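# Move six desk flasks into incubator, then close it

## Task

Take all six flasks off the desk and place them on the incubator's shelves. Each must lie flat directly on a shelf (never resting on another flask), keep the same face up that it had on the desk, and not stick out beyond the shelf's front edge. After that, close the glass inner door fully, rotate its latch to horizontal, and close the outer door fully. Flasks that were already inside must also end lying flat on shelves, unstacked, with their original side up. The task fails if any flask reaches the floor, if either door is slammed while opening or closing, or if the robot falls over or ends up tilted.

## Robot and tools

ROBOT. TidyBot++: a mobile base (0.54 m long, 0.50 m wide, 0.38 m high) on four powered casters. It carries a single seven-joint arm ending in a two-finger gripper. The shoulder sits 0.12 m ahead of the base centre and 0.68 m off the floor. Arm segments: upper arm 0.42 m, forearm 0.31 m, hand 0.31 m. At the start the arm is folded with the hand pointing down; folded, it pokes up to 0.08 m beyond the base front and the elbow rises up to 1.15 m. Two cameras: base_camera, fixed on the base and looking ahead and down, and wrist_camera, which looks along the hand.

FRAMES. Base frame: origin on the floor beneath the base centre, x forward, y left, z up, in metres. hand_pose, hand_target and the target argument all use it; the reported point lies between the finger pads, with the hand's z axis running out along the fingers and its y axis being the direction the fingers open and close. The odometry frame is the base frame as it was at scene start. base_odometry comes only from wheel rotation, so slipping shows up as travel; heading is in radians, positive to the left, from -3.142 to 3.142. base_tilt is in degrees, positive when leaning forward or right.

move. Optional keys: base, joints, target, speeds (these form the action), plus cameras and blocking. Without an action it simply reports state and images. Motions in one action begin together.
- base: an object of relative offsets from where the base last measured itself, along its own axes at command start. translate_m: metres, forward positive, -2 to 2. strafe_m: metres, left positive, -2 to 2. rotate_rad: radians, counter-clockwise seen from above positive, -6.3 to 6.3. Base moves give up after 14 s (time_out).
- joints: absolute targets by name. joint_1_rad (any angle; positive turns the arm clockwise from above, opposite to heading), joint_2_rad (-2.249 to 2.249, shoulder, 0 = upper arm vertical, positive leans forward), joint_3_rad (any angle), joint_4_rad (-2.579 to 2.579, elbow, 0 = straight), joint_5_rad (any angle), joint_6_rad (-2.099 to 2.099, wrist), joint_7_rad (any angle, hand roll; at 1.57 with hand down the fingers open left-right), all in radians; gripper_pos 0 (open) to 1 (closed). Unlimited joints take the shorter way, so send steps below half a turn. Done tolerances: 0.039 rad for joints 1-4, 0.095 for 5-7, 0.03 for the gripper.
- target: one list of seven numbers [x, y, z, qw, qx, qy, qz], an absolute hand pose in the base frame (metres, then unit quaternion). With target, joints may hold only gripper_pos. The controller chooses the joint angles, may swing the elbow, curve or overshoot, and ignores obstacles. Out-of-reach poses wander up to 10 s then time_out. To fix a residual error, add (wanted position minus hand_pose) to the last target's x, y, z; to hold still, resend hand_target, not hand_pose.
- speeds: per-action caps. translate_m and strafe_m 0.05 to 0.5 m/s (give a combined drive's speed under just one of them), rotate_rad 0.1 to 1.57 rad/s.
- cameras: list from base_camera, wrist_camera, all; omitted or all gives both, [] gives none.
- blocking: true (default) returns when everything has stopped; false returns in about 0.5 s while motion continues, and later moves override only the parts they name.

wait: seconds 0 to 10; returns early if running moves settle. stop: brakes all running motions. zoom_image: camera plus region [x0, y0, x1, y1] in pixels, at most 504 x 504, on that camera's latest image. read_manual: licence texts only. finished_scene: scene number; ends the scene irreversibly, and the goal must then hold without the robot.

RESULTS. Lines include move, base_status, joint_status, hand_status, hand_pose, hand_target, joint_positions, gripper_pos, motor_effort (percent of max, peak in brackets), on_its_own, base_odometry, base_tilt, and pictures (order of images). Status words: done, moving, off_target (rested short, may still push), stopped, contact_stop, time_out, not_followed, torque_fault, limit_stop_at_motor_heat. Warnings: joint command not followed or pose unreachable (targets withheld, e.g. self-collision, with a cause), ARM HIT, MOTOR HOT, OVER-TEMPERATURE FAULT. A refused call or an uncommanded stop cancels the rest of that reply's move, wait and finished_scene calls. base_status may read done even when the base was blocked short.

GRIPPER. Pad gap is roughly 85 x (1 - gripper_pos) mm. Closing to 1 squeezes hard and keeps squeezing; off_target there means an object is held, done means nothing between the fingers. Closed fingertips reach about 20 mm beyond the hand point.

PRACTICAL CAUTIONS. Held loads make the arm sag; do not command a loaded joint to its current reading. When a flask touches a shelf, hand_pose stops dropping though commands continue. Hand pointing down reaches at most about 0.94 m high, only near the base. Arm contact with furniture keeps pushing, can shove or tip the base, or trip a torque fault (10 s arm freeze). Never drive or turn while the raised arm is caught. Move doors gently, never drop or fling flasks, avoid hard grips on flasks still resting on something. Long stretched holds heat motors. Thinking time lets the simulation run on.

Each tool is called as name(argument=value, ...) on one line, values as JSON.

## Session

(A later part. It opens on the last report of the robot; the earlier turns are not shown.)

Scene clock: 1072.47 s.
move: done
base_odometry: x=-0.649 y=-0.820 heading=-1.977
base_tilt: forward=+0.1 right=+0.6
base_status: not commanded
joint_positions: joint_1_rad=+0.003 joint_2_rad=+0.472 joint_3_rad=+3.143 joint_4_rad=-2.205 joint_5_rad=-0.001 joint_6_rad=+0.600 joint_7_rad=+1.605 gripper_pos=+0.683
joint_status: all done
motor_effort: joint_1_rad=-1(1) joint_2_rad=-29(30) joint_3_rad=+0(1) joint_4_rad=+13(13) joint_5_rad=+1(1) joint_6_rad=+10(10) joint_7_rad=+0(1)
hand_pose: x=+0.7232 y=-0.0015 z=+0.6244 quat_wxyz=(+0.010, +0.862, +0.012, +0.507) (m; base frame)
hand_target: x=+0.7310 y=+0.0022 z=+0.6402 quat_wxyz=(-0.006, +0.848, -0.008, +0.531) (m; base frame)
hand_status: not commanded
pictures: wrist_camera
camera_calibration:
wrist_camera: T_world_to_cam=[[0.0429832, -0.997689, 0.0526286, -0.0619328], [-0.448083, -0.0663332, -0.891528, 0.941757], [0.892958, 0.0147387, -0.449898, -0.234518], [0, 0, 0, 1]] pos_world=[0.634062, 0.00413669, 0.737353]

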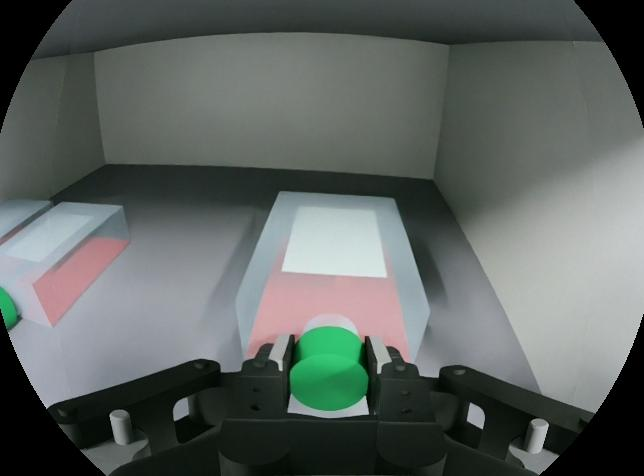

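move(base={"translate_m": 0.018}, speeds={"translate_m": 0.1}, joints={"joint_2_rad": 0.488, "joint_6_rad": 0.668}, cameras=[])

move(joints={"joint_2_rad": 0.502, "joint_6_rad": 0.68}, cameras=[])

move(joints={"joint_2_rad": 0.512, "joint_6_rad": 0.69}, cameras=["wrist_camera"])

Scene clock: 1074.67 s.
move: done
base_odometry: x=-0.656 y=-0.836 heading=-1.977
base_tilt: forward=+0.1 right=+0.7
base_status: done
joint_positions: joint_1_rad=+0.003 joint_2_rad=+0.493 joint_3_rad=+3.143 joint_4_rad=-2.203 joint_5_rad=-0.001 joint_6_rad=+0.617 joint_7_rad=+1.605 gripper_pos=+0.683
joint_status: all done
motor_effort: joint_1_rad=+0(1) joint_2_rad=-29(31) joint_3_rad=+0(1) joint_4_rad=+13(14) joint_5_rad=+1(1) joint_6_rad=+10(10) joint_7_rad=+1(2)
hand_pose: x=+0.7255 y=-0.0015 z=+0.6171 quat_wxyz=(+0.010, +0.862, +0.012, +0.506) (m; base frame)
hand_target: x=+0.7323 y=+0.0022 z=+0.6336 quat_wxyz=(-0.006, +0.848, -0.008, +0.530) (m; base frame)
hand_status: not commanded
pictures: none
No camera images: "cameras" was empty.

Scene clock: 1075.27 s.
move: done
base_odometry: x=-0.656 y=-0.836 heading=-1.977
base_tilt: forward=+0.1 right=+0.7
base_status: not commanded
joint_positions: joint_1_rad=+0.003 joint_2_rad=+0.504 joint_3_rad=+3.143 joint_4_rad=-2.203 joint_5_rad=-0.001 joint_6_rad=+0.628 joint_7_rad=+1.605 gripper_pos=+0.683
joint_status: all done
motor_effort: joint_1_rad=+1(1) joint_2_rad=-29(30) joint_3_rad=+0(1) joint_4_rad=+13(13) joint_5_rad=+1(1) joint_6_rad=+10(11) joint_7_rad=+0(1)
hand_pose: x=+0.7265 y=-0.0015 z=+0.6138 quat_wxyz=(+0.010, +0.862, +0.012, +0.507) (m; base frame)
hand_target: x=+0.7333 y=+0.0022 z=+0.6284 quat_wxyz=(-0.006, +0.849, -0.008, +0.529) (m; base frame)
hand_status: not commanded
pictures: none
No camera images: "cameras" was empty.

Scene clock: 1075.83 s.
move: done
base_odometry: x=-0.656 y=-0.836 heading=-1.977
base_tilt: forward=+0.2 right=+0.7
base_status: not commanded
joint_positions: joint_1_rad=+0.003 joint_2_rad=+0.512 joint_3_rad=+3.143 joint_4_rad=-2.203 joint_5_rad=-0.001 joint_6_rad=+0.638 joint_7_rad=+1.605 gripper_pos=+0.683
joint_status: all done
motor_effort: joint_1_rad=-1(1) joint_2_rad=-29(31) joint_3_rad=+0(1) joint_4_rad=+12(13) joint_5_rad=+1(1) joint_6_rad=+10(10) joint_7_rad=+1(1)
hand_pose: x=+0.7274 y=-0.0015 z=+0.6111 quat_wxyz=(+0.010, +0.862, +0.012, +0.507) (m; base frame)
hand_target: x=+0.7341 y=+0.0022 z=+0.6250 quat_wxyz=(-0.006, +0.849, -0.008, +0.529) (m; base frame)
hand_status: not commanded
pictures: wrist_camera
camera_calibration:
wrist_camera: T_world_to_cam=[[0.0430213, -0.997682, 0.0527161, -0.0616007], [-0.447999, -0.0664272, -0.891563, 0.931748], [0.892998, 0.0147395, -0.449819, -0.244334], [0, 0, 0, 1]] pos_world=[0.638262, 0.00403675, 0.724053]

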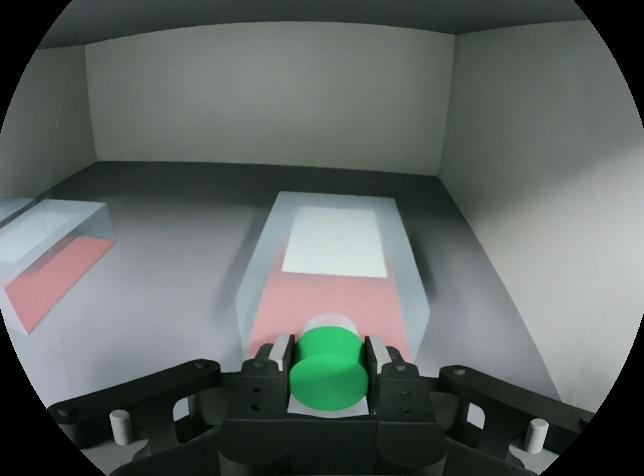

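move(joints={"joint_2_rad": 0.522, "joint_6_rad": 0.70}, cameras=[])

move(joints={"joint_2_rad": 0.532, "joint_6_rad": 0.71}, cameras=[])

move(joints={"joint_2_rad": 0.542, "joint_6_rad": 0.72}, cameras=["wrist_camera"])

Scene clock: 1077.63 s.
move: done
base_odometry: x=-0.656 y=-0.836 heading=-1.977
base_tilt: forward=+0.1 right=+0.7
base_status: not commanded
joint_positions: joint_1_rad=+0.003 joint_2_rad=+0.522 joint_3_rad=+3.143 joint_4_rad=-2.203 joint_5_rad=-0.001 joint_6_rad=+0.648 joint_7_rad=+1.605 gripper_pos=+0.683
joint_status: all done
motor_effort: joint_1_rad=+0(0) joint_2_rad=-30(31) joint_3_rad=+0(0) joint_4_rad=+12(13) joint_5_rad=+0(1) joint_6_rad=+10(10) joint_7_rad=+0(1)
hand_pose: x=+0.7282 y=-0.0015 z=+0.6081 quat_wxyz=(+0.010, +0.862, +0.012, +0.507) (m; base frame)
hand_target: x=+0.7349 y=+0.0022 z=+0.6217 quat_wxyz=(-0.006, +0.849, -0.008, +0.529) (m; base frame)
hand_status: not commanded
pictures: none
No camera images: "cameras" was empty.

Scene clock: 1078.20 s.
move: done
base_odometry: x=-0.656 y=-0.836 heading=-1.977
base_tilt: forward=+0.1 right=+0.7
base_status: not commanded
joint_positions: joint_1_rad=+0.003 joint_2_rad=+0.532 joint_3_rad=+3.143 joint_4_rad=-2.203 joint_5_rad=-0.001 joint_6_rad=+0.658 joint_7_rad=+1.605 gripper_pos=+0.683
joint_status: all done
motor_effort: joint_1_rad=-1(2) joint_2_rad=-30(31) joint_3_rad=+0(1) joint_4_rad=+12(12) joint_5_rad=+1(1) joint_6_rad=+10(10) joint_7_rad=+1(1)
hand_pose: x=+0.7290 y=-0.0015 z=+0.6046 quat_wxyz=(+0.010, +0.862, +0.012, +0.507) (m; base frame)
hand_target: x=+0.7356 y=+0.0022 z=+0.6183 quat_wxyz=(-0.006, +0.849, -0.008, +0.529) (m; base frame)
hand_status: not commanded
pictures: none
No camera images: "cameras" was empty.

Scene clock: 1078.77 s.
move: done
base_odometry: x=-0.656 y=-0.836 heading=-1.977
base_tilt: forward=+0.1 right=+0.7
base_status: not commanded
joint_positions: joint_1_rad=+0.003 joint_2_rad=+0.542 joint_3_rad=+3.143 joint_4_rad=-2.203 joint_5_rad=-0.001 joint_6_rad=+0.668 joint_7_rad=+1.605 gripper_pos=+0.683
joint_status: all done
motor_effort: joint_1_rad=+0(1) joint_2_rad=-30(30) joint_3_rad=+0(1) joint_4_rad=+12(12) joint_5_rad=+1(1) joint_6_rad=+10(10) joint_7_rad=+1(2)
hand_pose: x=+0.7297 y=-0.0015 z=+0.6012 quat_wxyz=(+0.010, +0.862, +0.012, +0.507) (m; base frame)
hand_target: x=+0.7363 y=+0.0022 z=+0.6149 quat_wxyz=(-0.006, +0.849, -0.008, +0.529) (m; base frame)
hand_status: not commanded
pictures: wrist_camera
camera_calibration:
wrist_camera: T_world_to_cam=[[0.0430477, -0.997676, 0.0528225, -0.061261], [-0.447676, -0.0665288, -0.891718, 0.923721], [0.893159, 0.014739, -0.449499, -0.251128], [0, 0, 0, 1]] pos_world=[0.640462, 0.00403682, 0.714053]

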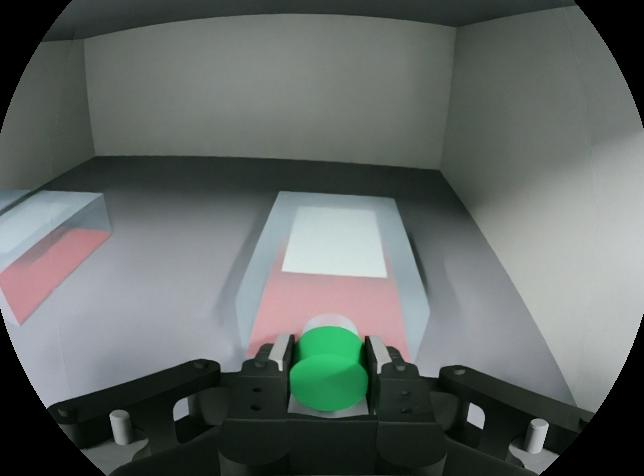

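move(joints={"joint_2_rad": 0.552, "joint_6_rad": 0.73}, cameras=[])

move(joints={"joint_2_rad": 0.562, "joint_6_rad": 0.74}, cameras=["wrist_camera"])

Scene clock: 1080.17 s.
move: done
base_odometry: x=-0.656 y=-0.836 heading=-1.977
base_tilt: forward=+0.1 right=+0.7
base_status: not commanded
joint_positions: joint_1_rad=+0.003 joint_2_rad=+0.551 joint_3_rad=+3.143 joint_4_rad=-2.203 joint_5_rad=-0.001 joint_6_rad=+0.679 joint_7_rad=+1.605 gripper_pos=+0.683
joint_status: all done
motor_effort: joint_1_rad=+0(1) joint_2_rad=-29(30) joint_3_rad=+0(1) joint_4_rad=+11(12) joint_5_rad=+1(1) joint_6_rad=+10(11) joint_7_rad=+0(1)
hand_pose: x=+0.7306 y=-0.0015 z=+0.5988 quat_wxyz=(+0.010, +0.861, +0.012, +0.508) (m; base frame)
hand_target: x=+0.7370 y=+0.0022 z=+0.6116 quat_wxyz=(-0.006, +0.849, -0.008, +0.529) (m; base frame)
hand_status: not commanded
pictures: none
No camera images: "cameras" was empty.

Scene clock: 1080.70 s.
move: done
base_odometry: x=-0.656 y=-0.836 heading=-1.977
base_tilt: forward=+0.2 right=+0.7
base_status: not commanded
joint_positions: joint_1_rad=+0.003 joint_2_rad=+0.557 joint_3_rad=+3.143 joint_4_rad=-2.203 joint_5_rad=-0.001 joint_6_rad=+0.691 joint_7_rad=+1.605 gripper_pos=+0.683
joint_status: all done
motor_effort: joint_1_rad=+0(1) joint_2_rad=-30(30) joint_3_rad=+0(0) joint_4_rad=+11(12) joint_5_rad=+1(1) joint_6_rad=+9(10) joint_7_rad=+0(1)
hand_pose: x=+0.7319 y=-0.0015 z=+0.5986 quat_wxyz=(+0.010, +0.859, +0.012, +0.511) (m; base frame)
hand_target: x=+0.7377 y=+0.0022 z=+0.6082 quat_wxyz=(-0.006, +0.849, -0.008, +0.529) (m; base frame)
hand_status: not commanded
pictures: wrist_camera
camera_calibration:
wrist_camera: T_world_to_cam=[[0.0425585, -0.997671, 0.053312, -0.0611764], [-0.440204, -0.0666264, -0.895422, 0.919198], [0.896889, 0.0146397, -0.442014, -0.26148], [0, 0, 0, 1]] pos_world=[0.641756, 0.0040369, 0.710754]

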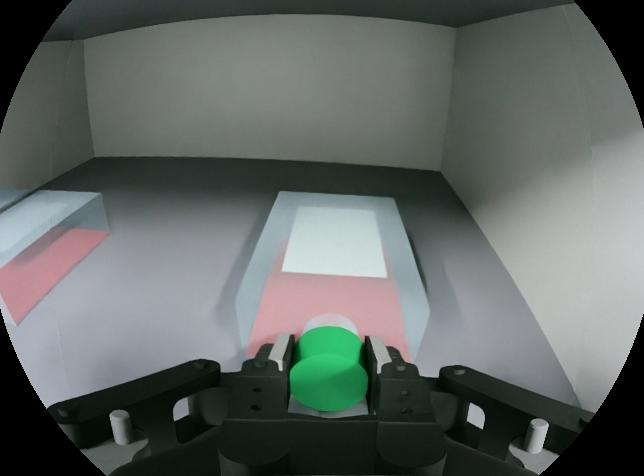

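move(joints={"joint_2_rad": 0.568, "joint_6_rad": 0.735}, cameras=[])

move(joints={"gripper_pos": 0.5}, cameras=["wrist_camera"])

Scene clock: 1082.30 s.
move: done
base_odometry: x=-0.656 y=-0.836 heading=-1.977
base_tilt: forward=+0.1 right=+0.6
base_status: not commanded
joint_positions: joint_1_rad=+0.003 joint_2_rad=+0.557 joint_3_rad=+3.143 joint_4_rad=-2.203 joint_5_rad=-0.001 joint_6_rad=+0.692 joint_7_rad=+1.605 gripper_pos=+0.683
joint_status: all done
motor_effort: joint_1_rad=+0(1) joint_2_rad=-27(29) joint_3_rad=+0(1) joint_4_rad=+11(11) joint_5_rad=+1(1) joint_6_rad=+8(9) joint_7_rad=+1(1)
hand_pose: x=+0.7319 y=-0.0015 z=+0.5984 quat_wxyz=(+0.010, +0.859, +0.012, +0.511) (m; base frame)
hand_target: x=+0.7365 y=+0.0022 z=+0.6031 quat_wxyz=(-0.006, +0.852, -0.009, +0.524) (m; base frame)
hand_status: not commanded
pictures: none
No camera images: "cameras" was empty.

Scene clock: 1083.07 s.
move: done
base_odometry: x=-0.656 y=-0.836 heading=-1.977
base_tilt: forward=+0.1 right=+0.7
base_status: not commanded
joint_positions: joint_1_rad=+0.003 joint_2_rad=+0.565 joint_3_rad=+3.143 joint_4_rad=-2.203 joint_5_rad=-0.001 joint_6_rad=+0.692 joint_7_rad=+1.604 gripper_pos=+0.500
joint_status: all done
motor_effort: joint_1_rad=+0(2) joint_2_rad=-29(30) joint_3_rad=+0(1) joint_4_rad=+11(11) joint_5_rad=+1(1) joint_6_rad=+9(9) joint_7_rad=+0(2)
hand_pose: x=+0.7313 y=-0.0015 z=+0.5935 quat_wxyz=(+0.010, +0.862, +0.012, +0.508) (m; base frame)
hand_target: x=+0.7365 y=+0.0022 z=+0.6031 quat_wxyz=(-0.006, +0.852, -0.009, +0.524) (m; base frame)
hand_status: not commanded
pictures: wrist_camera
camera_calibration:
wrist_camera: T_world_to_cam=[[0.0427559, -0.997704, 0.0525308, -0.06053], [-0.4473, -0.0661307, -0.891936, 0.917483], [0.893362, 0.0146385, -0.4491, -0.256429], [0, 0, 0, 1]] pos_world=[0.642062, 0.00403657, 0.706353]

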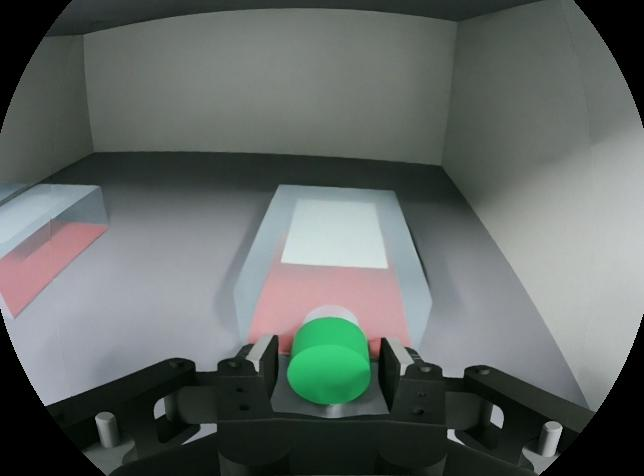

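move(base={"translate_m": -0.13}, speeds={"translate_m": 0.1}, cameras=["wrist_camera"])

Scene clock: 1085.57 s.
move: done
base_odometry: x=-0.605 y=-0.717 heading=-1.977
base_tilt: forward=+0.1 right=+0.7
base_status: done
joint_positions: joint_1_rad=+0.003 joint_2_rad=+0.569 joint_3_rad=+3.143 joint_4_rad=-2.203 joint_5_rad=-0.001 joint_6_rad=+0.692 joint_7_rad=+1.604 gripper_pos=+0.500
joint_status: not commanded
motor_effort: joint_1_rad=-1(2) joint_2_rad=-29(31) joint_3_rad=+0(1) joint_4_rad=+11(12) joint_5_rad=+1(1) joint_6_rad=+9(9) joint_7_rad=+1(2)
hand_pose: x=+0.7311 y=-0.0015 z=+0.5915 quat_wxyz=(+0.010, +0.862, +0.012, +0.506) (m; base frame)
hand_target: x=+0.7365 y=+0.0022 z=+0.6031 quat_wxyz=(-0.006, +0.852, -0.009, +0.524) (m; base frame)
hand_status: not commanded
pictures: wrist_camera
camera_calibration:
wrist_camera: T_world_to_cam=[[0.0429213, -0.997703, 0.0523994, -0.0604586], [-0.45009, -0.0661336, -0.890531, 0.916813], [0.891951, 0.0146383, -0.451894, -0.254409], [0, 0, 0, 1]] pos_world=[0.642164, 0.00403658, 0.704653]

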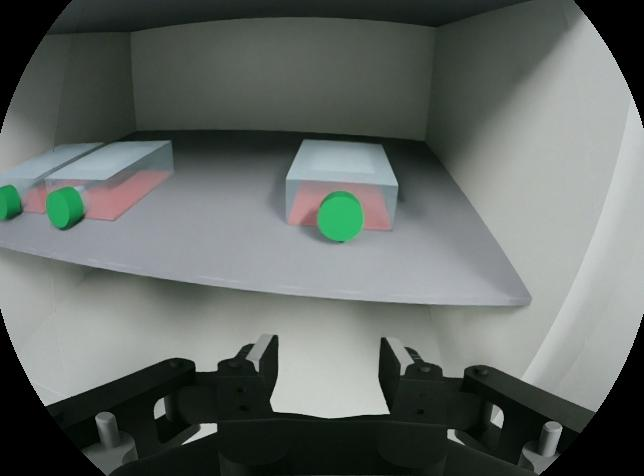

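move(base={"translate_m": -1.2}, joints={"gripper_pos": 0.2}, cameras=["wrist_camera"])

move(base={"rotate_rad": 1.604}, joints={"joint_2_rad": -0.12, "joint_4_rad": -1.32, "joint_6_rad": -0.88, "joint_7_rad": 1.55}, cameras=[])

move(base={"translate_m": 1.35, "strafe_m": 0.58}, speeds={"translate_m": 0.45}, cameras=["wrist_camera"])

Scene clock: 1101.83 s.
move: done
base_odometry: x=-0.131 y=+0.386 heading=-1.977
base_tilt: forward=+0.1 right=+0.7
base_status: done
joint_positions: joint_1_rad=+0.003 joint_2_rad=+0.571 joint_3_rad=+3.143 joint_4_rad=-2.203 joint_5_rad=-0.001 joint_6_rad=+0.692 joint_7_rad=+1.604 gripper_pos=+0.200
joint_status: all done
motor_effort: joint_1_rad=+0(1) joint_2_rad=-29(31) joint_3_rad=+0(1) joint_4_rad=+11(12) joint_5_rad=+1(1) joint_6_rad=+9(9) joint_7_rad=+0(2)
hand_pose: x=+0.7310 y=-0.0015 z=+0.5903 quat_wxyz=(+0.010, +0.863, +0.012, +0.505) (m; base frame)
hand_target: x=+0.7365 y=+0.0022 z=+0.6031 quat_wxyz=(-0.006, +0.852, -0.009, +0.524) (m; base frame)
hand_status: not commanded
pictures: wrist_camera
camera_calibration:
wrist_camera: T_world_to_cam=[[0.0430125, -0.997704, 0.052318, -0.0604066], [-0.451682, -0.0661284, -0.889725, 0.916335], [0.891142, 0.0146381, -0.453489, -0.253355], [0, 0, 0, 1]] pos_world=[0.642265, 0.00403657, 0.703552]

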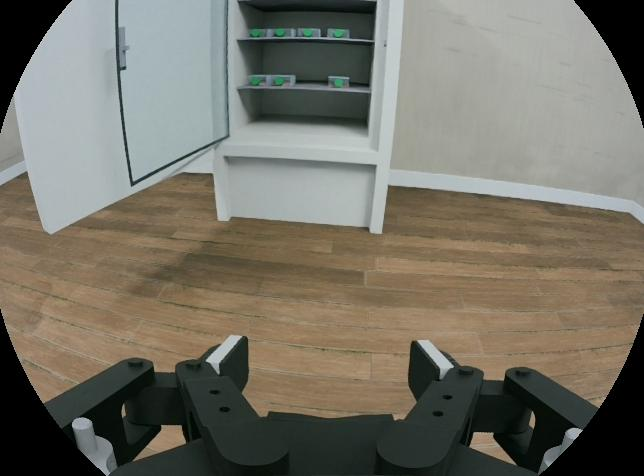

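Scene clock: 1104.50 s.
move: done
base_odometry: x=-0.131 y=+0.386 heading=-0.373
base_tilt: forward=+0.1 right=+0.6
base_status: done
joint_positions: joint_1_rad=-0.012 joint_2_rad=-0.117 joint_3_rad=+3.130 joint_4_rad=-1.323 joint_5_rad=-0.001 joint_6_rad=-0.812 joint_7_rad=+1.604 gripper_pos=+0.200
joint_status: all done
motor_effort: joint_1_rad=+0(5) joint_2_rad=-15(33) joint_3_rad=+1(5) joint_4_rad=+21(22) joint_5_rad=+1(2) joint_6_rad=+9(10) joint_7_rad=+0(2)
hand_pose: x=+0.6437 y=+0.0143 z=+1.0770 quat_wxyz=(+0.003, +0.846, +0.024, +0.532) (m; base frame)
hand_target: x=+0.6334 y=+0.0022 z=+1.0617 quat_wxyz=(-0.006, +0.862, -0.008, +0.506) (m; base frame)
hand_status: not commanded
pictures: none
No camera images: "cameras" was empty.

Scene clock: 1109.03 s.
move: done
base_odometry: x=+1.338 y=+0.433 heading=-0.373
base_tilt: forward=+0.1 right=+0.7
base_status: done
joint_positions: joint_1_rad=-0.010 joint_2_rad=-0.114 joint_3_rad=+3.131 joint_4_rad=-1.323 joint_5_rad=-0.001 joint_6_rad=-0.817 joint_7_rad=+1.604 gripper_pos=+0.200
joint_status: not commanded
motor_effort: joint_1_rad=+0(1) joint_2_rad=-15(18) joint_3_rad=+1(2) joint_4_rad=+21(22) joint_5_rad=+1(1) joint_6_rad=+9(10) joint_7_rad=+0(1)
hand_pose: x=+0.6446 y=+0.0133 z=+1.0740 quat_wxyz=(+0.003, +0.848, +0.023, +0.529) (m; base frame)
hand_target: x=+0.6334 y=+0.0022 z=+1.0617 quat_wxyz=(-0.006, +0.862, -0.008, +0.506) (m; base frame)
hand_status: not commanded
pictures: wrist_camera
camera_calibration:
wrist_camera: T_world_to_cam=[[0.0671423, -0.996244, 0.0546837, -0.0852675], [-0.399912, -0.0770835, -0.913306, 1.30072], [0.914091, 0.0394528, -0.403585, -0.0259198], [0, 0, 0, 1]] pos_world=[0.549593, 0.0163396, 1.18216]

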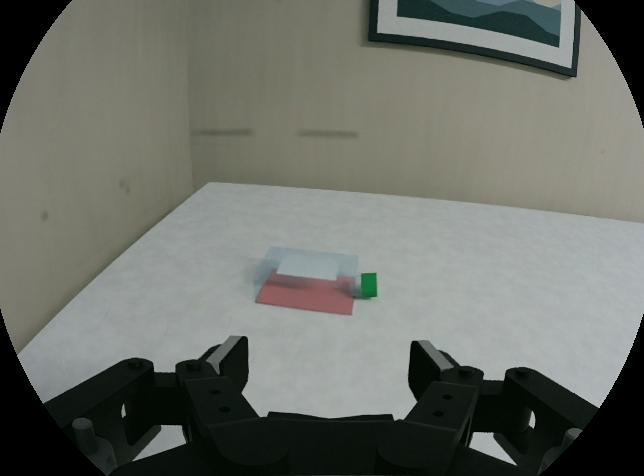

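move(base={"translate_m": 0.12, "strafe_m": -0.04}, joints={"joint_1_rad": 0.012, "joint_2_rad": 0.325, "joint_3_rad": 3.15, "joint_4_rad": -0.60, "joint_6_rad": -1.72, "joint_7_rad": 0.0}, cameras=["wrist_camera"])

Scene clock: 1121.73 s.
move: done
base_odometry: x=+1.435 y=+0.352 heading=-0.373
base_tilt: forward=+0.2 right=+0.7
base_status: done
joint_positions: joint_1_rad=-0.002 joint_2_rad=+0.325 joint_3_rad=+3.136 joint_4_rad=-0.610 joint_5_rad=-0.001 joint_6_rad=-1.656 joint_7_rad=+0.058 gripper_pos=+0.200
joint_status: all done
motor_effort: joint_1_rad=+0(2) joint_2_rad=-27(29) joint_3_rad=+0(2) joint_4_rad=+17(22) joint_5_rad=+1(2) joint_6_rad=+6(10) joint_7_rad=+1(2)
hand_pose: x=+0.6691 y=+0.0055 z=+1.0020 quat_wxyz=(-0.189, +0.702, -0.658, +0.196) (m; base frame)
hand_target: x=+0.6527 y=-0.0085 z=+0.9960 quat_wxyz=(-0.171, +0.679, -0.692, +0.176) (m; base frame)
hand_status: not commanded
pictures: wrist_camera
camera_calibration:
wrist_camera: T_world_to_cam=[[-0.83868, -0.0988085, -0.535587, 1.10179], [-0.0657191, 0.99458, -0.0805765, 0.180335], [0.540646, -0.0323796, -0.840627, 0.611003], [0, 0, 0, 1]] pos_world=[0.605563, -0.0507076, 1.11826]

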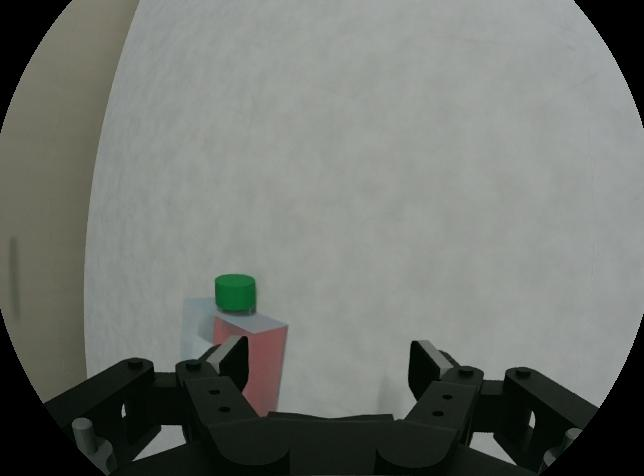

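zoom_image(camera="wrist_camera", region=[150, 250, 350, 430])

Scaled by 2.520.

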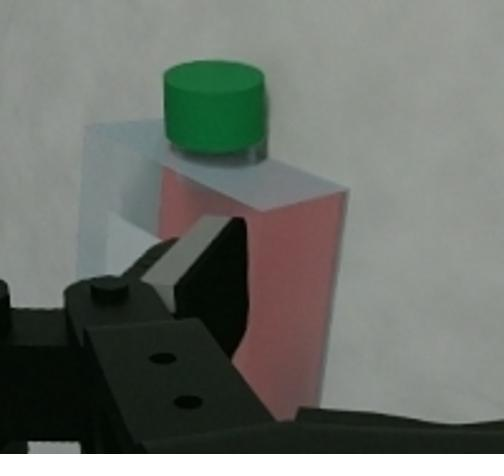

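move(base={"translate_m": 0.12, "strafe_m": -0.008}, speeds={"translate_m": 0.2}, joints={"joint_2_rad": 0.325, "joint_4_rad": -0.612, "joint_6_rad": -1.79, "joint_7_rad": -0.075, "gripper_pos": 0.3}, cameras=["wrist_camera"])

Scene clock: 1128.87 s.
move: done
base_odometry: x=+1.544 y=+0.301 heading=-0.373
base_tilt: forward=+0.1 right=+0.7
base_status: done
joint_positions: joint_1_rad=-0.001 joint_2_rad=+0.336 joint_3_rad=+3.136 joint_4_rad=-0.610 joint_5_rad=-0.001 joint_6_rad=-1.744 joint_7_rad=-0.033 gripper_pos=+0.300
joint_status: all done
motor_effort: joint_1_rad=+0(2) joint_2_rad=-27(30) joint_3_rad=+1(1) joint_4_rad=+17(18) joint_5_rad=+1(2) joint_6_rad=+5(7) joint_7_rad=+0(1)
hand_pose: x=+0.6485 y=+0.0045 z=+0.9827 quat_wxyz=(-0.162, +0.680, -0.698, +0.154) (m; base frame)
hand_target: x=+0.6321 y=-0.0081 z=+0.9818 quat_wxyz=(-0.149, +0.659, -0.724, +0.142) (m; base frame)
hand_status: not commanded
pictures: wrist_camera
camera_calibration:
wrist_camera: T_world_to_cam=[[-0.892334, -0.00819, -0.451302, 1.02562], [0.00876283, 0.999333, -0.0354616, 0.0857048], [0.451291, -0.0355983, -0.891666, 0.714079], [0, 0, 0, 1]] pos_world=[0.592188, -0.0518278, 1.10262]

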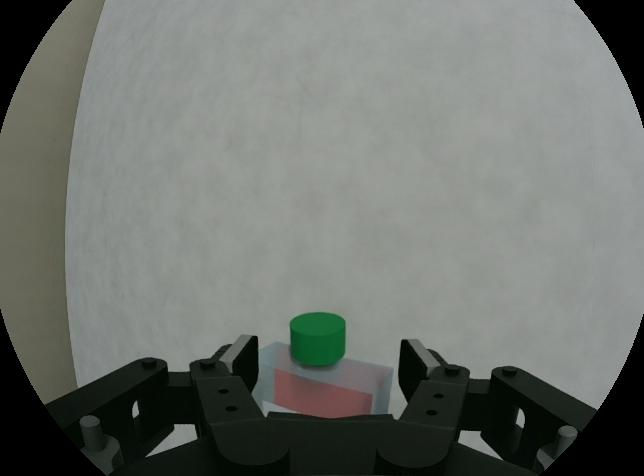

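move(base={"translate_m": 0.01, "strafe_m": 0.002}, joints={"joint_2_rad": 0.318, "joint_4_rad": -0.725, "joint_6_rad": -1.60, "gripper_pos": 0.3}, cameras=["wrist_camera"])

zoom_image(camera="wrist_camera", region=[180, 280, 480, 476])

Scene clock: 1137.40 s.
move: done
base_odometry: x=+1.555 y=+0.299 heading=-0.373
base_tilt: forward=+0.1 right=+0.7
base_status: done
joint_positions: joint_1_rad=+0.000 joint_2_rad=+0.332 joint_3_rad=+3.137 joint_4_rad=-0.713 joint_5_rad=-0.001 joint_6_rad=-1.647 joint_7_rad=-0.033 gripper_pos=+0.300
joint_status: all done
motor_effort: joint_1_rad=+0(2) joint_2_rad=-28(31) joint_3_rad=+0(1) joint_4_rad=+17(19) joint_5_rad=+1(1) joint_6_rad=+5(6) joint_7_rad=+1(1)
hand_pose: x=+0.6633 y=+0.0040 z=+0.9573 quat_wxyz=(-0.162, +0.680, -0.699, +0.154) (m; base frame)
hand_target: x=+0.6710 y=-0.0089 z=+0.9664 quat_wxyz=(-0.178, +0.652, -0.717, +0.171) (m; base frame)
hand_status: not commanded
pictures: wrist_camera
camera_calibration:
wrist_camera: T_world_to_cam=[[-0.892868, -0.00681025, -0.450266, 1.02673], [0.010269, 0.999318, -0.0354778, 0.0842771], [0.450201, -0.0363008, -0.892189, 0.685876], [0, 0, 0, 1]] pos_world=[0.607088, -0.0523295, 1.07722]

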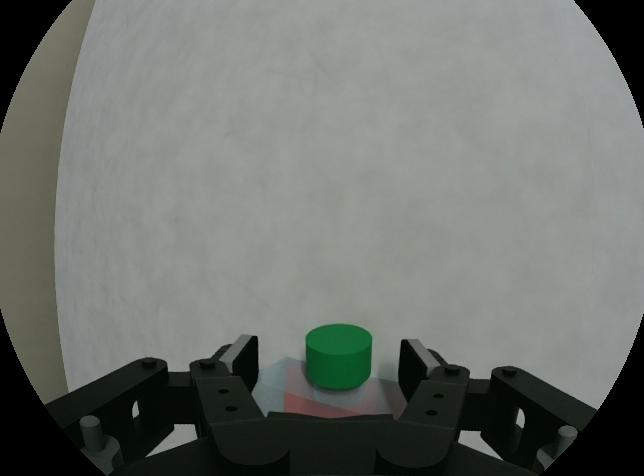

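Scaled by 1.680.

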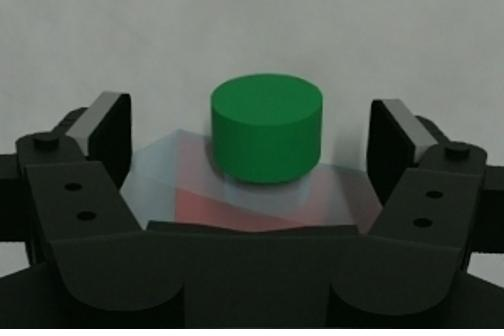

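move(joints={"joint_2_rad": 0.313, "joint_4_rad": -0.778, "joint_6_rad": -1.55, "gripper_pos": 0.45}, cameras=["wrist_camera"])

zoom_image(camera="wrist_camera", region=[180, 280, 480, 476])

Scene clock: 1140.70 s.
move: done
base_odometry: x=+1.555 y=+0.299 heading=-0.373
base_tilt: forward=+0.1 right=+0.7
base_status: not commanded
joint_positions: joint_1_rad=+0.000 joint_2_rad=+0.330 joint_3_rad=+3.137 joint_4_rad=-0.766 joint_5_rad=-0.001 joint_6_rad=-1.602 joint_7_rad=-0.033 gripper_pos=+0.450
joint_status: all done
motor_effort: joint_1_rad=+0(1) joint_2_rad=-28(31) joint_3_rad=+1(1) joint_4_rad=+18(18) joint_5_rad=+1(1) joint_6_rad=+5(6) joint_7_rad=+1(2)
hand_pose: x=+0.6683 y=+0.0040 z=+0.9422 quat_wxyz=(-0.159, +0.680, -0.699, +0.151) (m; base frame)
hand_target: x=+0.6768 y=-0.0091 z=+0.9541 quat_wxyz=(-0.179, +0.652, -0.717, +0.171) (m; base frame)
hand_status: not commanded
pictures: wrist_camera
camera_calibration:
wrist_camera: T_world_to_cam=[[-0.896268, -0.00681279, -0.443461, 1.02028], [0.00999638, 0.999318, -0.0355557, 0.0839481], [0.443401, -0.0363004, -0.895588, 0.677964], [0, 0, 0, 1]] pos_world=[0.612994, -0.0523295, 1.06262]

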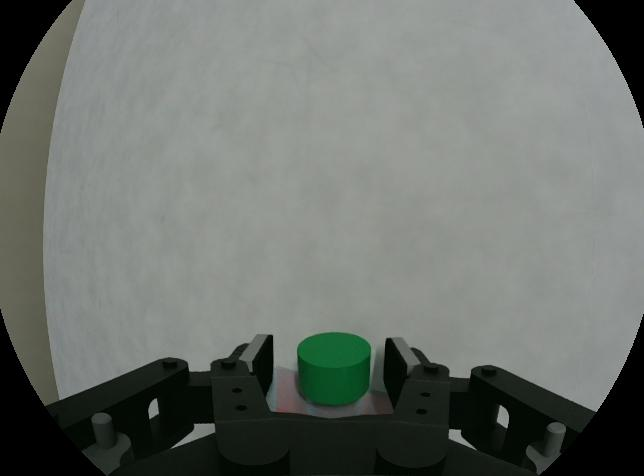

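Scaled by 1.680.

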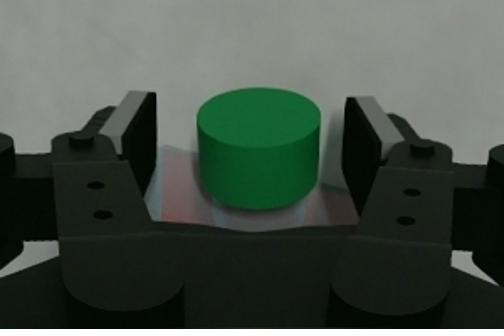

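move(base={"translate_m": -0.001, "strafe_m": -0.003}, joints={"joint_2_rad": 0.305, "joint_4_rad": -0.815, "joint_6_rad": -1.515}, cameras=["wrist_camera"])

zoom_image(camera="wrist_camera", region=[180, 280, 480, 476])

Scene clock: 1142.87 s.
move: done
base_odometry: x=+1.553 y=+0.297 heading=-0.373
base_tilt: forward=+0.1 right=+0.7
base_status: done
joint_positions: joint_1_rad=+0.004 joint_2_rad=+0.324 joint_3_rad=+3.139 joint_4_rad=-0.802 joint_5_rad=-0.001 joint_6_rad=-1.567 joint_7_rad=-0.033 gripper_pos=+0.450
joint_status: all done
motor_effort: joint_1_rad=+0(5) joint_2_rad=-27(31) joint_3_rad=+1(3) joint_4_rad=+17(19) joint_5_rad=+1(3) joint_6_rad=+5(6) joint_7_rad=+1(1)
hand_pose: x=+0.6718 y=+0.0005 z=+0.9354 quat_wxyz=(-0.160, +0.677, -0.701, +0.154) (m; base frame)
hand_target: x=+0.6794 y=-0.0092 z=+0.9479 quat_wxyz=(-0.181, +0.652, -0.716, +0.173) (m; base frame)
hand_status: not commanded
pictures: wrist_camera
camera_calibration:
wrist_camera: T_world_to_cam=[[-0.893725, -0.00102337, -0.448615, 1.02354], [0.0170791, 0.999195, -0.036304, 0.0830996], [0.448291, -0.0401077, -0.892987, 0.664432], [0, 0, 0, 1]] pos_world=[0.615484, -0.0553364, 1.05552]

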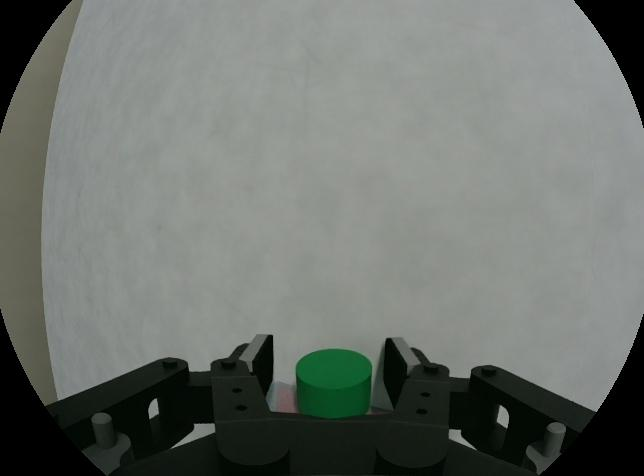

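Scaled by 1.680.

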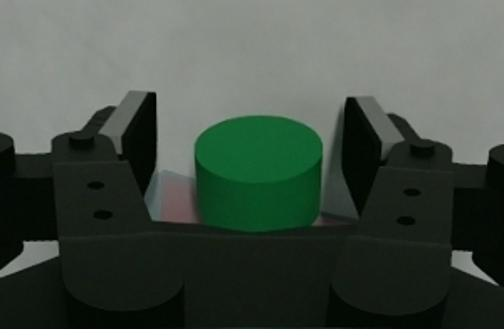

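move(joints={"gripper_pos": 0.62}, cameras=["wrist_camera"])

zoom_image(camera="wrist_camera", region=[180, 280, 480, 476])

Scene clock: 1144.67 s.
move: done
base_odometry: x=+1.553 y=+0.297 heading=-0.373
base_tilt: forward=+0.1 right=+0.6
base_status: not commanded
joint_positions: joint_1_rad=+0.004 joint_2_rad=+0.324 joint_3_rad=+3.139 joint_4_rad=-0.802 joint_5_rad=-0.001 joint_6_rad=-1.567 joint_7_rad=-0.033 gripper_pos=+0.620
joint_status: all done
motor_effort: joint_1_rad=+0(1) joint_2_rad=-29(29) joint_3_rad=+0(1) joint_4_rad=+18(18) joint_5_rad=+1(1) joint_6_rad=+5(5) joint_7_rad=+0(1)
hand_pose: x=+0.6718 y=+0.0005 z=+0.9354 quat_wxyz=(-0.160, +0.677, -0.701, +0.154) (m; base frame)
hand_target: x=+0.6794 y=-0.0092 z=+0.9479 quat_wxyz=(-0.181, +0.652, -0.716, +0.173) (m; base frame)
hand_status: not commanded
pictures: wrist_camera
camera_calibration:
wrist_camera: T_world_to_cam=[[-0.893684, -0.00102683, -0.448695, 1.02351], [0.0170785, 0.999195, -0.0363025, 0.0831001], [0.448371, -0.040106, -0.892947, 0.664386], [0, 0, 0, 1]] pos_world=[0.615384, -0.0553364, 1.05552]

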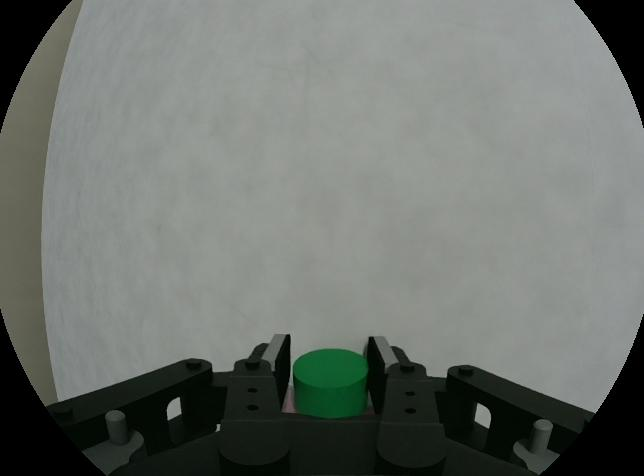

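Scaled by 1.680.

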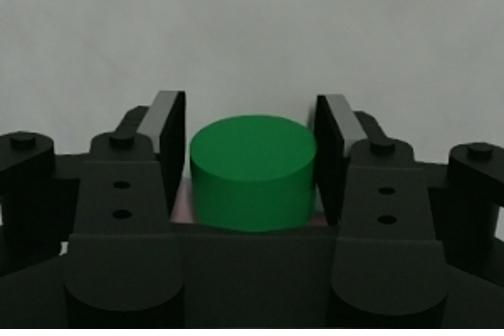

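move(joints={"gripper_pos": 0.82}, cameras=[])

move(joints={"joint_4_rad": -0.77}, cameras=["wrist_camera"])

Scene clock: 1146.03 s.
move: off_target
base_odometry: x=+1.553 y=+0.297 heading=-0.373
base_tilt: forward=+0.2 right=+0.7
base_status: not commanded
joint_positions: joint_1_rad=+0.004 joint_2_rad=+0.322 joint_3_rad=+3.139 joint_4_rad=-0.803 joint_5_rad=-0.001 joint_6_rad=-1.566 joint_7_rad=-0.033 gripper_pos=+0.694
joint_status: gripper_pos off_target (ended at +0.694, target +0.820)
motor_effort: joint_1_rad=-1(1) joint_2_rad=-28(29) joint_3_rad=+0(1) joint_4_rad=+18(18) joint_5_rad=+1(1) joint_6_rad=+5(6) joint_7_rad=+1(1)
hand_pose: x=+0.6713 y=+0.0005 z=+0.9362 quat_wxyz=(-0.161, +0.677, -0.701, +0.155) (m; base frame)
hand_target: x=+0.6794 y=-0.0092 z=+0.9479 quat_wxyz=(-0.181, +0.652, -0.716, +0.173) (m; base frame)
hand_status: not commanded
pictures: none
No camera images: "cameras" was empty.

Scene clock: 1146.73 s.
move: done
base_odometry: x=+1.553 y=+0.297 heading=-0.373
base_tilt: forward=+0.2 right=+0.7
base_status: not commanded
joint_positions: joint_1_rad=+0.004 joint_2_rad=+0.322 joint_3_rad=+3.139 joint_4_rad=-0.775 joint_5_rad=-0.001 joint_6_rad=-1.566 joint_7_rad=-0.033 gripper_pos=+0.694
joint_status: all done
motor_effort: joint_1_rad=+1(1) joint_2_rad=-29(30) joint_3_rad=+0(1) joint_4_rad=+18(19) joint_5_rad=+1(1) joint_6_rad=+6(6) joint_7_rad=+1(1)
hand_pose: x=+0.6750 y=+0.0005 z=+0.9481 quat_wxyz=(-0.171, +0.675, -0.699, +0.164) (m; base frame)
hand_target: x=+0.6850 y=-0.0093 z=+0.9676 quat_wxyz=(-0.197, +0.648, -0.712, +0.188) (m; base frame)
hand_status: not commanded
pictures: wrist_camera
camera_calibration:
wrist_camera: T_world_to_cam=[[-0.879871, -0.00106153, -0.475211, 1.04791], [0.0181261, 0.999195, -0.0357933, 0.0823149], [0.474866, -0.0401072, -0.879144, 0.643275], [0, 0, 0, 1]] pos_world=[0.615062, -0.0553363, 1.06645]

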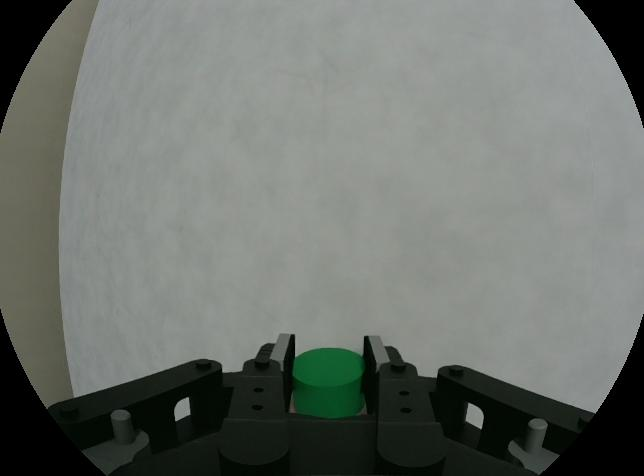

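move(base={"translate_m": -0.18}, speeds={"translate_m": 0.15}, cameras=[])

move(joints={"joint_4_rad": -0.80}, cameras=[])

move(joints={"joint_4_rad": -0.818}, cameras=[])

move(joints={"gripper_pos": 0.4}, cameras=["wrist_camera"])

Scene clock: 1151.17 s.
move: done
base_odometry: x=+1.385 y=+0.362 heading=-0.373
base_tilt: forward=+0.1 right=+0.7
base_status: done
joint_positions: joint_1_rad=+0.005 joint_2_rad=+0.318 joint_3_rad=+3.140 joint_4_rad=-0.775 joint_5_rad=-0.001 joint_6_rad=-1.565 joint_7_rad=-0.033 gripper_pos=+0.694
joint_status: not commanded
motor_effort: joint_1_rad=-1(1) joint_2_rad=-28(33) joint_3_rad=+1(1) joint_4_rad=+18(19) joint_5_rad=+1(1) joint_6_rad=+6(6) joint_7_rad=+1(2)
hand_pose: x=+0.6743 y=-0.0004 z=+0.9506 quat_wxyz=(-0.172, +0.674, -0.699, +0.166) (m; base frame)
hand_target: x=+0.6850 y=-0.0093 z=+0.9676 quat_wxyz=(-0.197, +0.648, -0.712, +0.188) (m; base frame)
hand_status: not commanded
pictures: none
No camera images: "cameras" was empty.

Scene clock: 1151.80 s.
move: done
base_odometry: x=+1.385 y=+0.362 heading=-0.373
base_tilt: forward=+0.1 right=+0.6
base_status: not commanded
joint_positions: joint_1_rad=+0.005 joint_2_rad=+0.318 joint_3_rad=+3.140 joint_4_rad=-0.794 joint_5_rad=-0.001 joint_6_rad=-1.565 joint_7_rad=-0.033 gripper_pos=+0.694
joint_status: all done
motor_effort: joint_1_rad=+0(1) joint_2_rad=-28(30) joint_3_rad=+0(1) joint_4_rad=+18(19) joint_5_rad=+1(1) joint_6_rad=+5(6) joint_7_rad=+1(1)
hand_pose: x=+0.6717 y=-0.0004 z=+0.9424 quat_wxyz=(-0.166, +0.676, -0.700, +0.160) (m; base frame)
hand_target: x=+0.6813 y=-0.0092 z=+0.9544 quat_wxyz=(-0.186, +0.650, -0.715, +0.178) (m; base frame)
hand_status: not commanded
pictures: none
No camera images: "cameras" was empty.

Scene clock: 1152.40 s.
move: done
base_odometry: x=+1.385 y=+0.362 heading=-0.373
base_tilt: forward=+0.1 right=+0.7
base_status: not commanded
joint_positions: joint_1_rad=+0.005 joint_2_rad=+0.318 joint_3_rad=+3.140 joint_4_rad=-0.809 joint_5_rad=-0.001 joint_6_rad=-1.565 joint_7_rad=-0.033 gripper_pos=+0.694
joint_status: all done
motor_effort: joint_1_rad=+0(1) joint_2_rad=-29(30) joint_3_rad=+1(1) joint_4_rad=+18(19) joint_5_rad=+1(1) joint_6_rad=+5(6) joint_7_rad=+1(1)
hand_pose: x=+0.6696 y=-0.0004 z=+0.9363 quat_wxyz=(-0.161, +0.677, -0.702, +0.155) (m; base frame)
hand_target: x=+0.6790 y=-0.0092 z=+0.9466 quat_wxyz=(-0.180, +0.652, -0.716, +0.172) (m; base frame)
hand_status: not commanded
pictures: none
No camera images: "cameras" was empty.

Scene clock: 1153.17 s.
move: done
base_odometry: x=+1.385 y=+0.362 heading=-0.373
base_tilt: forward=+0.1 right=+0.6
base_status: not commanded
joint_positions: joint_1_rad=+0.005 joint_2_rad=+0.318 joint_3_rad=+3.140 joint_4_rad=-0.809 joint_5_rad=-0.001 joint_6_rad=-1.565 joint_7_rad=-0.033 gripper_pos=+0.400
joint_status: all done
motor_effort: joint_1_rad=+0(1) joint_2_rad=-28(29) joint_3_rad=+0(1) joint_4_rad=+18(18) joint_5_rad=+1(1) joint_6_rad=+5(5) joint_7_rad=+1(1)
hand_pose: x=+0.6696 y=-0.0004 z=+0.9363 quat_wxyz=(-0.161, +0.677, -0.702, +0.155) (m; base frame)
hand_target: x=+0.6790 y=-0.0092 z=+0.9466 quat_wxyz=(-0.180, +0.652, -0.716, +0.172) (m; base frame)
hand_status: not commanded
pictures: wrist_camera
camera_calibration:
wrist_camera: T_world_to_cam=[[-0.893097, 0.000395924, -0.449864, 1.02268], [0.0188463, 0.999155, -0.0365353, 0.0830314], [0.449469, -0.0411078, -0.892349, 0.664789], [0, 0, 0, 1]] pos_world=[0.612982, -0.056038, 1.05632]

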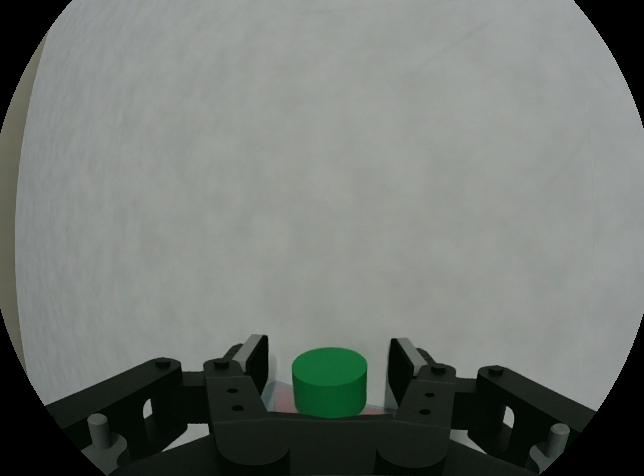

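move(joints={"joint_2_rad": 0.30, "joint_4_rad": -0.60, "joint_6_rad": -1.74, "gripper_pos": 0.3}, cameras=[])

move(joints={"joint_2_rad": 0.142, "joint_4_rad": -0.821, "joint_6_rad": -2.02}, cameras=[])

move(base={"translate_m": 0.165, "strafe_m": 0.0}, speeds={"translate_m": 0.3}, cameras=["wrist_camera"])

Scene clock: 1157.50 s.
move: done
base_odometry: x=+1.385 y=+0.362 heading=-0.373
base_tilt: forward=+0.1 right=+0.6
base_status: not commanded
joint_positions: joint_1_rad=+0.005 joint_2_rad=+0.313 joint_3_rad=+3.140 joint_4_rad=-0.607 joint_5_rad=-0.001 joint_6_rad=-1.679 joint_7_rad=-0.033 gripper_pos=+0.300
joint_status: all done
motor_effort: joint_1_rad=+0(1) joint_2_rad=-26(30) joint_3_rad=+0(1) joint_4_rad=+16(19) joint_5_rad=+1(1) joint_6_rad=+6(7) joint_7_rad=+1(1)
hand_pose: x=+0.6595 y=-0.0004 z=+1.0058 quat_wxyz=(-0.193, +0.669, -0.693, +0.186) (m; base frame)
hand_target: x=+0.6393 y=-0.0083 z=+1.0062 quat_wxyz=(-0.179, +0.652, -0.717, +0.171) (m; base frame)
hand_status: not commanded
pictures: none
No camera images: "cameras" was empty.

Scene clock: 1159.10 s.
move: done
base_odometry: x=+1.385 y=+0.362 heading=-0.373
base_tilt: forward=+0.1 right=+0.7
base_status: not commanded
joint_positions: joint_1_rad=+0.005 joint_2_rad=+0.153 joint_3_rad=+3.140 joint_4_rad=-0.805 joint_5_rad=-0.001 joint_6_rad=-1.958 joint_7_rad=-0.033 gripper_pos=+0.300
joint_status: all done
motor_effort: joint_1_rad=+0(1) joint_2_rad=-19(28) joint_3_rad=+1(1) joint_4_rad=+15(17) joint_5_rad=+1(1) joint_6_rad=+3(6) joint_7_rad=+1(1)
hand_pose: x=+0.5100 y=+0.0002 z=+0.9750 quat_wxyz=(-0.081, +0.690, -0.715, +0.078) (m; base frame)
hand_target: x=+0.4858 y=-0.0058 z=+0.9705 quat_wxyz=(-0.057, +0.671, -0.738, +0.055) (m; base frame)
hand_status: not commanded
pictures: none
No camera images: "cameras" was empty.

Scene clock: 1160.60 s.
move: done
base_odometry: x=+1.539 y=+0.302 heading=-0.372
base_tilt: forward=+0.1 right=+0.7
base_status: done
joint_positions: joint_1_rad=+0.005 joint_2_rad=+0.154 joint_3_rad=+3.140 joint_4_rad=-0.808 joint_5_rad=-0.001 joint_6_rad=-1.964 joint_7_rad=-0.033 gripper_pos=+0.300
joint_status: not commanded
motor_effort: joint_1_rad=+0(2) joint_2_rad=-20(24) joint_3_rad=+0(1) joint_4_rad=+15(16) joint_5_rad=+1(1) joint_6_rad=+3(4) joint_7_rad=+1(1)
hand_pose: x=+0.5082 y=+0.0001 z=+0.9732 quat_wxyz=(-0.078, +0.690, -0.716, +0.074) (m; base frame)
hand_target: x=+0.4858 y=-0.0058 z=+0.9705 quat_wxyz=(-0.057, +0.671, -0.738, +0.055) (m; base frame)
hand_status: not commanded
pictures: wrist_camera
camera_calibration:
wrist_camera: T_world_to_cam=[[-0.973142, 0.000420491, -0.230204, 0.721978], [0.00980321, 0.999167, -0.039616, 0.0945797], [0.229996, -0.0408087, -0.972336, 0.959754], [0, 0, 0, 1]] pos_world=[0.480921, -0.0556381, 1.10315]

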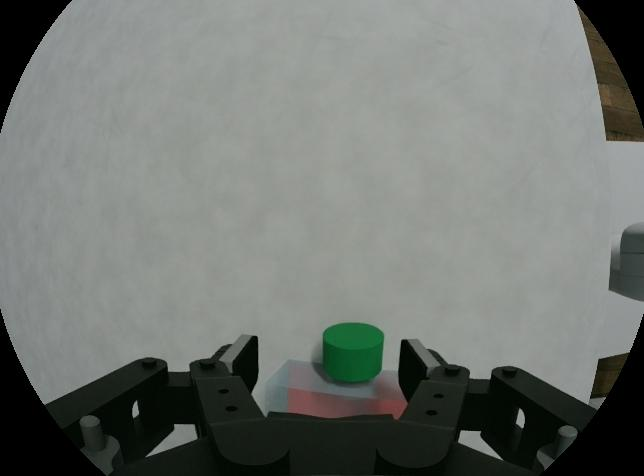

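move(joints={"joint_2_rad": 0.225, "joint_4_rad": -0.832, "joint_6_rad": -2.08, "gripper_pos": 0.35}, cameras=[])

move(joints={"joint_2_rad": 0.244, "joint_4_rad": -0.84, "joint_6_rad": -2.099}, cameras=["wrist_camera"])

zoom_image(camera="wrist_camera", region=[180, 280, 480, 476])

Scene clock: 1163.40 s.
move: done
base_odometry: x=+1.539 y=+0.302 heading=-0.372
base_tilt: forward=+0.2 right=+0.7
base_status: not commanded
joint_positions: joint_1_rad=+0.005 joint_2_rad=+0.230 joint_3_rad=+3.140 joint_4_rad=-0.820 joint_5_rad=-0.001 joint_6_rad=-2.022 joint_7_rad=-0.033 gripper_pos=+0.350
joint_status: all done
motor_effort: joint_1_rad=+0(1) joint_2_rad=-22(25) joint_3_rad=+1(1) joint_4_rad=+15(16) joint_5_rad=+1(1) joint_6_rad=+2(4) joint_7_rad=+0(1)
hand_pose: x=+0.5094 y=+0.0000 z=+0.9372 quat_wxyz=(-0.025, +0.694, -0.719, +0.024) (m; base frame)
hand_target: x=+0.4881 y=-0.0056 z=+0.9352 quat_wxyz=(-0.001, +0.673, -0.740, +0.002) (m; base frame)
hand_status: not commanded
pictures: none
No camera images: "cameras" was empty.

Scene clock: 1164.03 s.
move: done
base_odometry: x=+1.539 y=+0.302 heading=-0.372
base_tilt: forward=+0.1 right=+0.7
base_status: not commanded
joint_positions: joint_1_rad=+0.005 joint_2_rad=+0.241 joint_3_rad=+3.140 joint_4_rad=-0.826 joint_5_rad=-0.001 joint_6_rad=-2.043 joint_7_rad=-0.033 gripper_pos=+0.350
joint_status: all done
motor_effort: joint_1_rad=+0(1) joint_2_rad=-23(24) joint_3_rad=+1(1) joint_4_rad=+15(16) joint_5_rad=+1(2) joint_6_rad=+2(3) joint_7_rad=+1(1)
hand_pose: x=+0.5044 y=+0.0000 z=+0.9313 quat_wxyz=(-0.012, +0.694, -0.720, +0.011) (m; base frame)
hand_target: x=+0.4857 y=-0.0055 z=+0.9261 quat_wxyz=(+0.016, +0.673, -0.740, -0.013) (m; base frame)
hand_status: not commanded
pictures: wrist_camera
camera_calibration:
wrist_camera: T_world_to_cam=[[-0.998804, 0.000358715, -0.0488981, 0.552827], [0.00230955, 0.999203, -0.0398453, 0.097028], [0.0488449, -0.0399105, -0.998009, 1.03508], [0, 0, 0, 1]] pos_world=[0.501383, -0.0558382, 1.06392]

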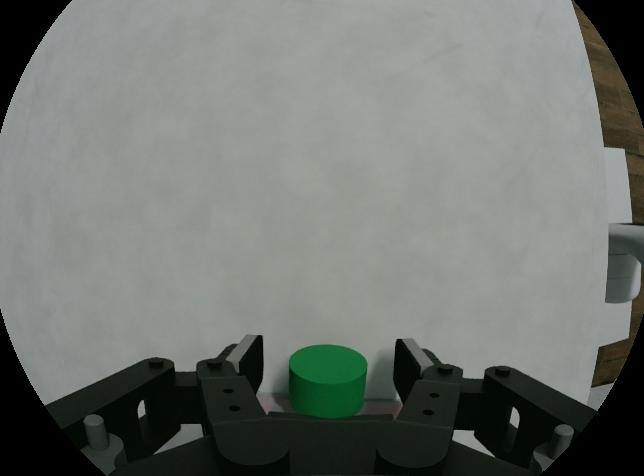

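Scaled by 1.680.

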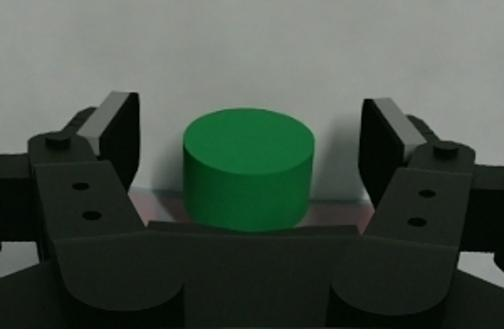

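move(base={"strafe_m": -0.003}, joints={"joint_2_rad": 0.256, "joint_4_rad": -0.842, "gripper_pos": 0.6}, cameras=["wrist_camera"])

zoom_image(camera="wrist_camera", region=[180, 280, 480, 476])

Scene clock: 1166.17 s.
move: done
base_odometry: x=+1.538 y=+0.299 heading=-0.372
base_tilt: forward=+0.1 right=+0.7
base_status: done
joint_positions: joint_1_rad=+0.007 joint_2_rad=+0.251 joint_3_rad=+3.142 joint_4_rad=-0.827 joint_5_rad=-0.001 joint_6_rad=-2.043 joint_7_rad=-0.033 gripper_pos=+0.600
joint_status: all done
motor_effort: joint_1_rad=+0(3) joint_2_rad=-23(24) joint_3_rad=+1(3) joint_4_rad=+15(16) joint_5_rad=+1(2) joint_6_rad=+2(2) joint_7_rad=+0(1)
hand_pose: x=+0.5068 y=-0.0012 z=+0.9269 quat_wxyz=(-0.008, +0.693, -0.721, +0.007) (m; base frame)
hand_target: x=+0.4882 y=-0.0056 z=+0.9212 quat_wxyz=(+0.021, +0.672, -0.740, -0.018) (m; base frame)
hand_status: not commanded
pictures: wrist_camera
camera_calibration:
wrist_camera: T_world_to_cam=[[-0.999297, 0.00368963, -0.0373189, 0.544481], [0.00518854, 0.99918, -0.0401483, 0.0968165], [0.0371402, -0.0403137, -0.998497, 1.03696], [0, 0, 0, 1]] pos_world=[0.505083, -0.0569424, 1.05961]

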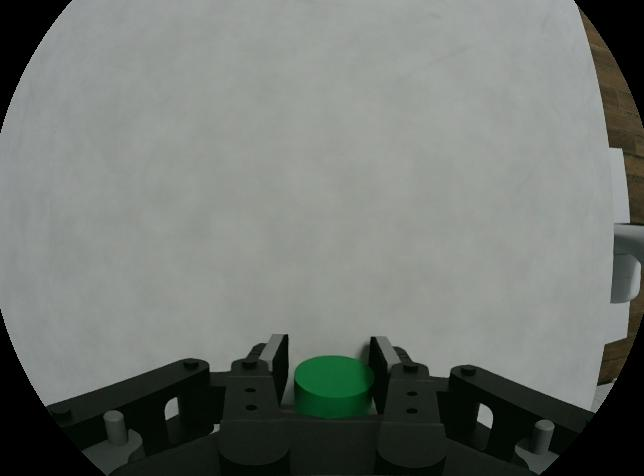

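Scaled by 1.680.

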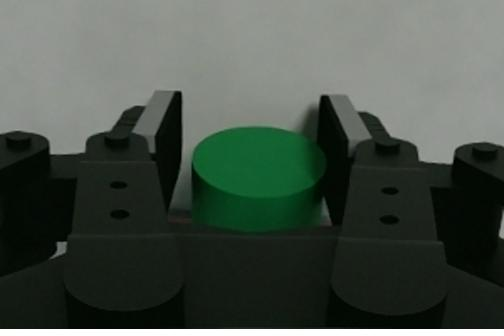

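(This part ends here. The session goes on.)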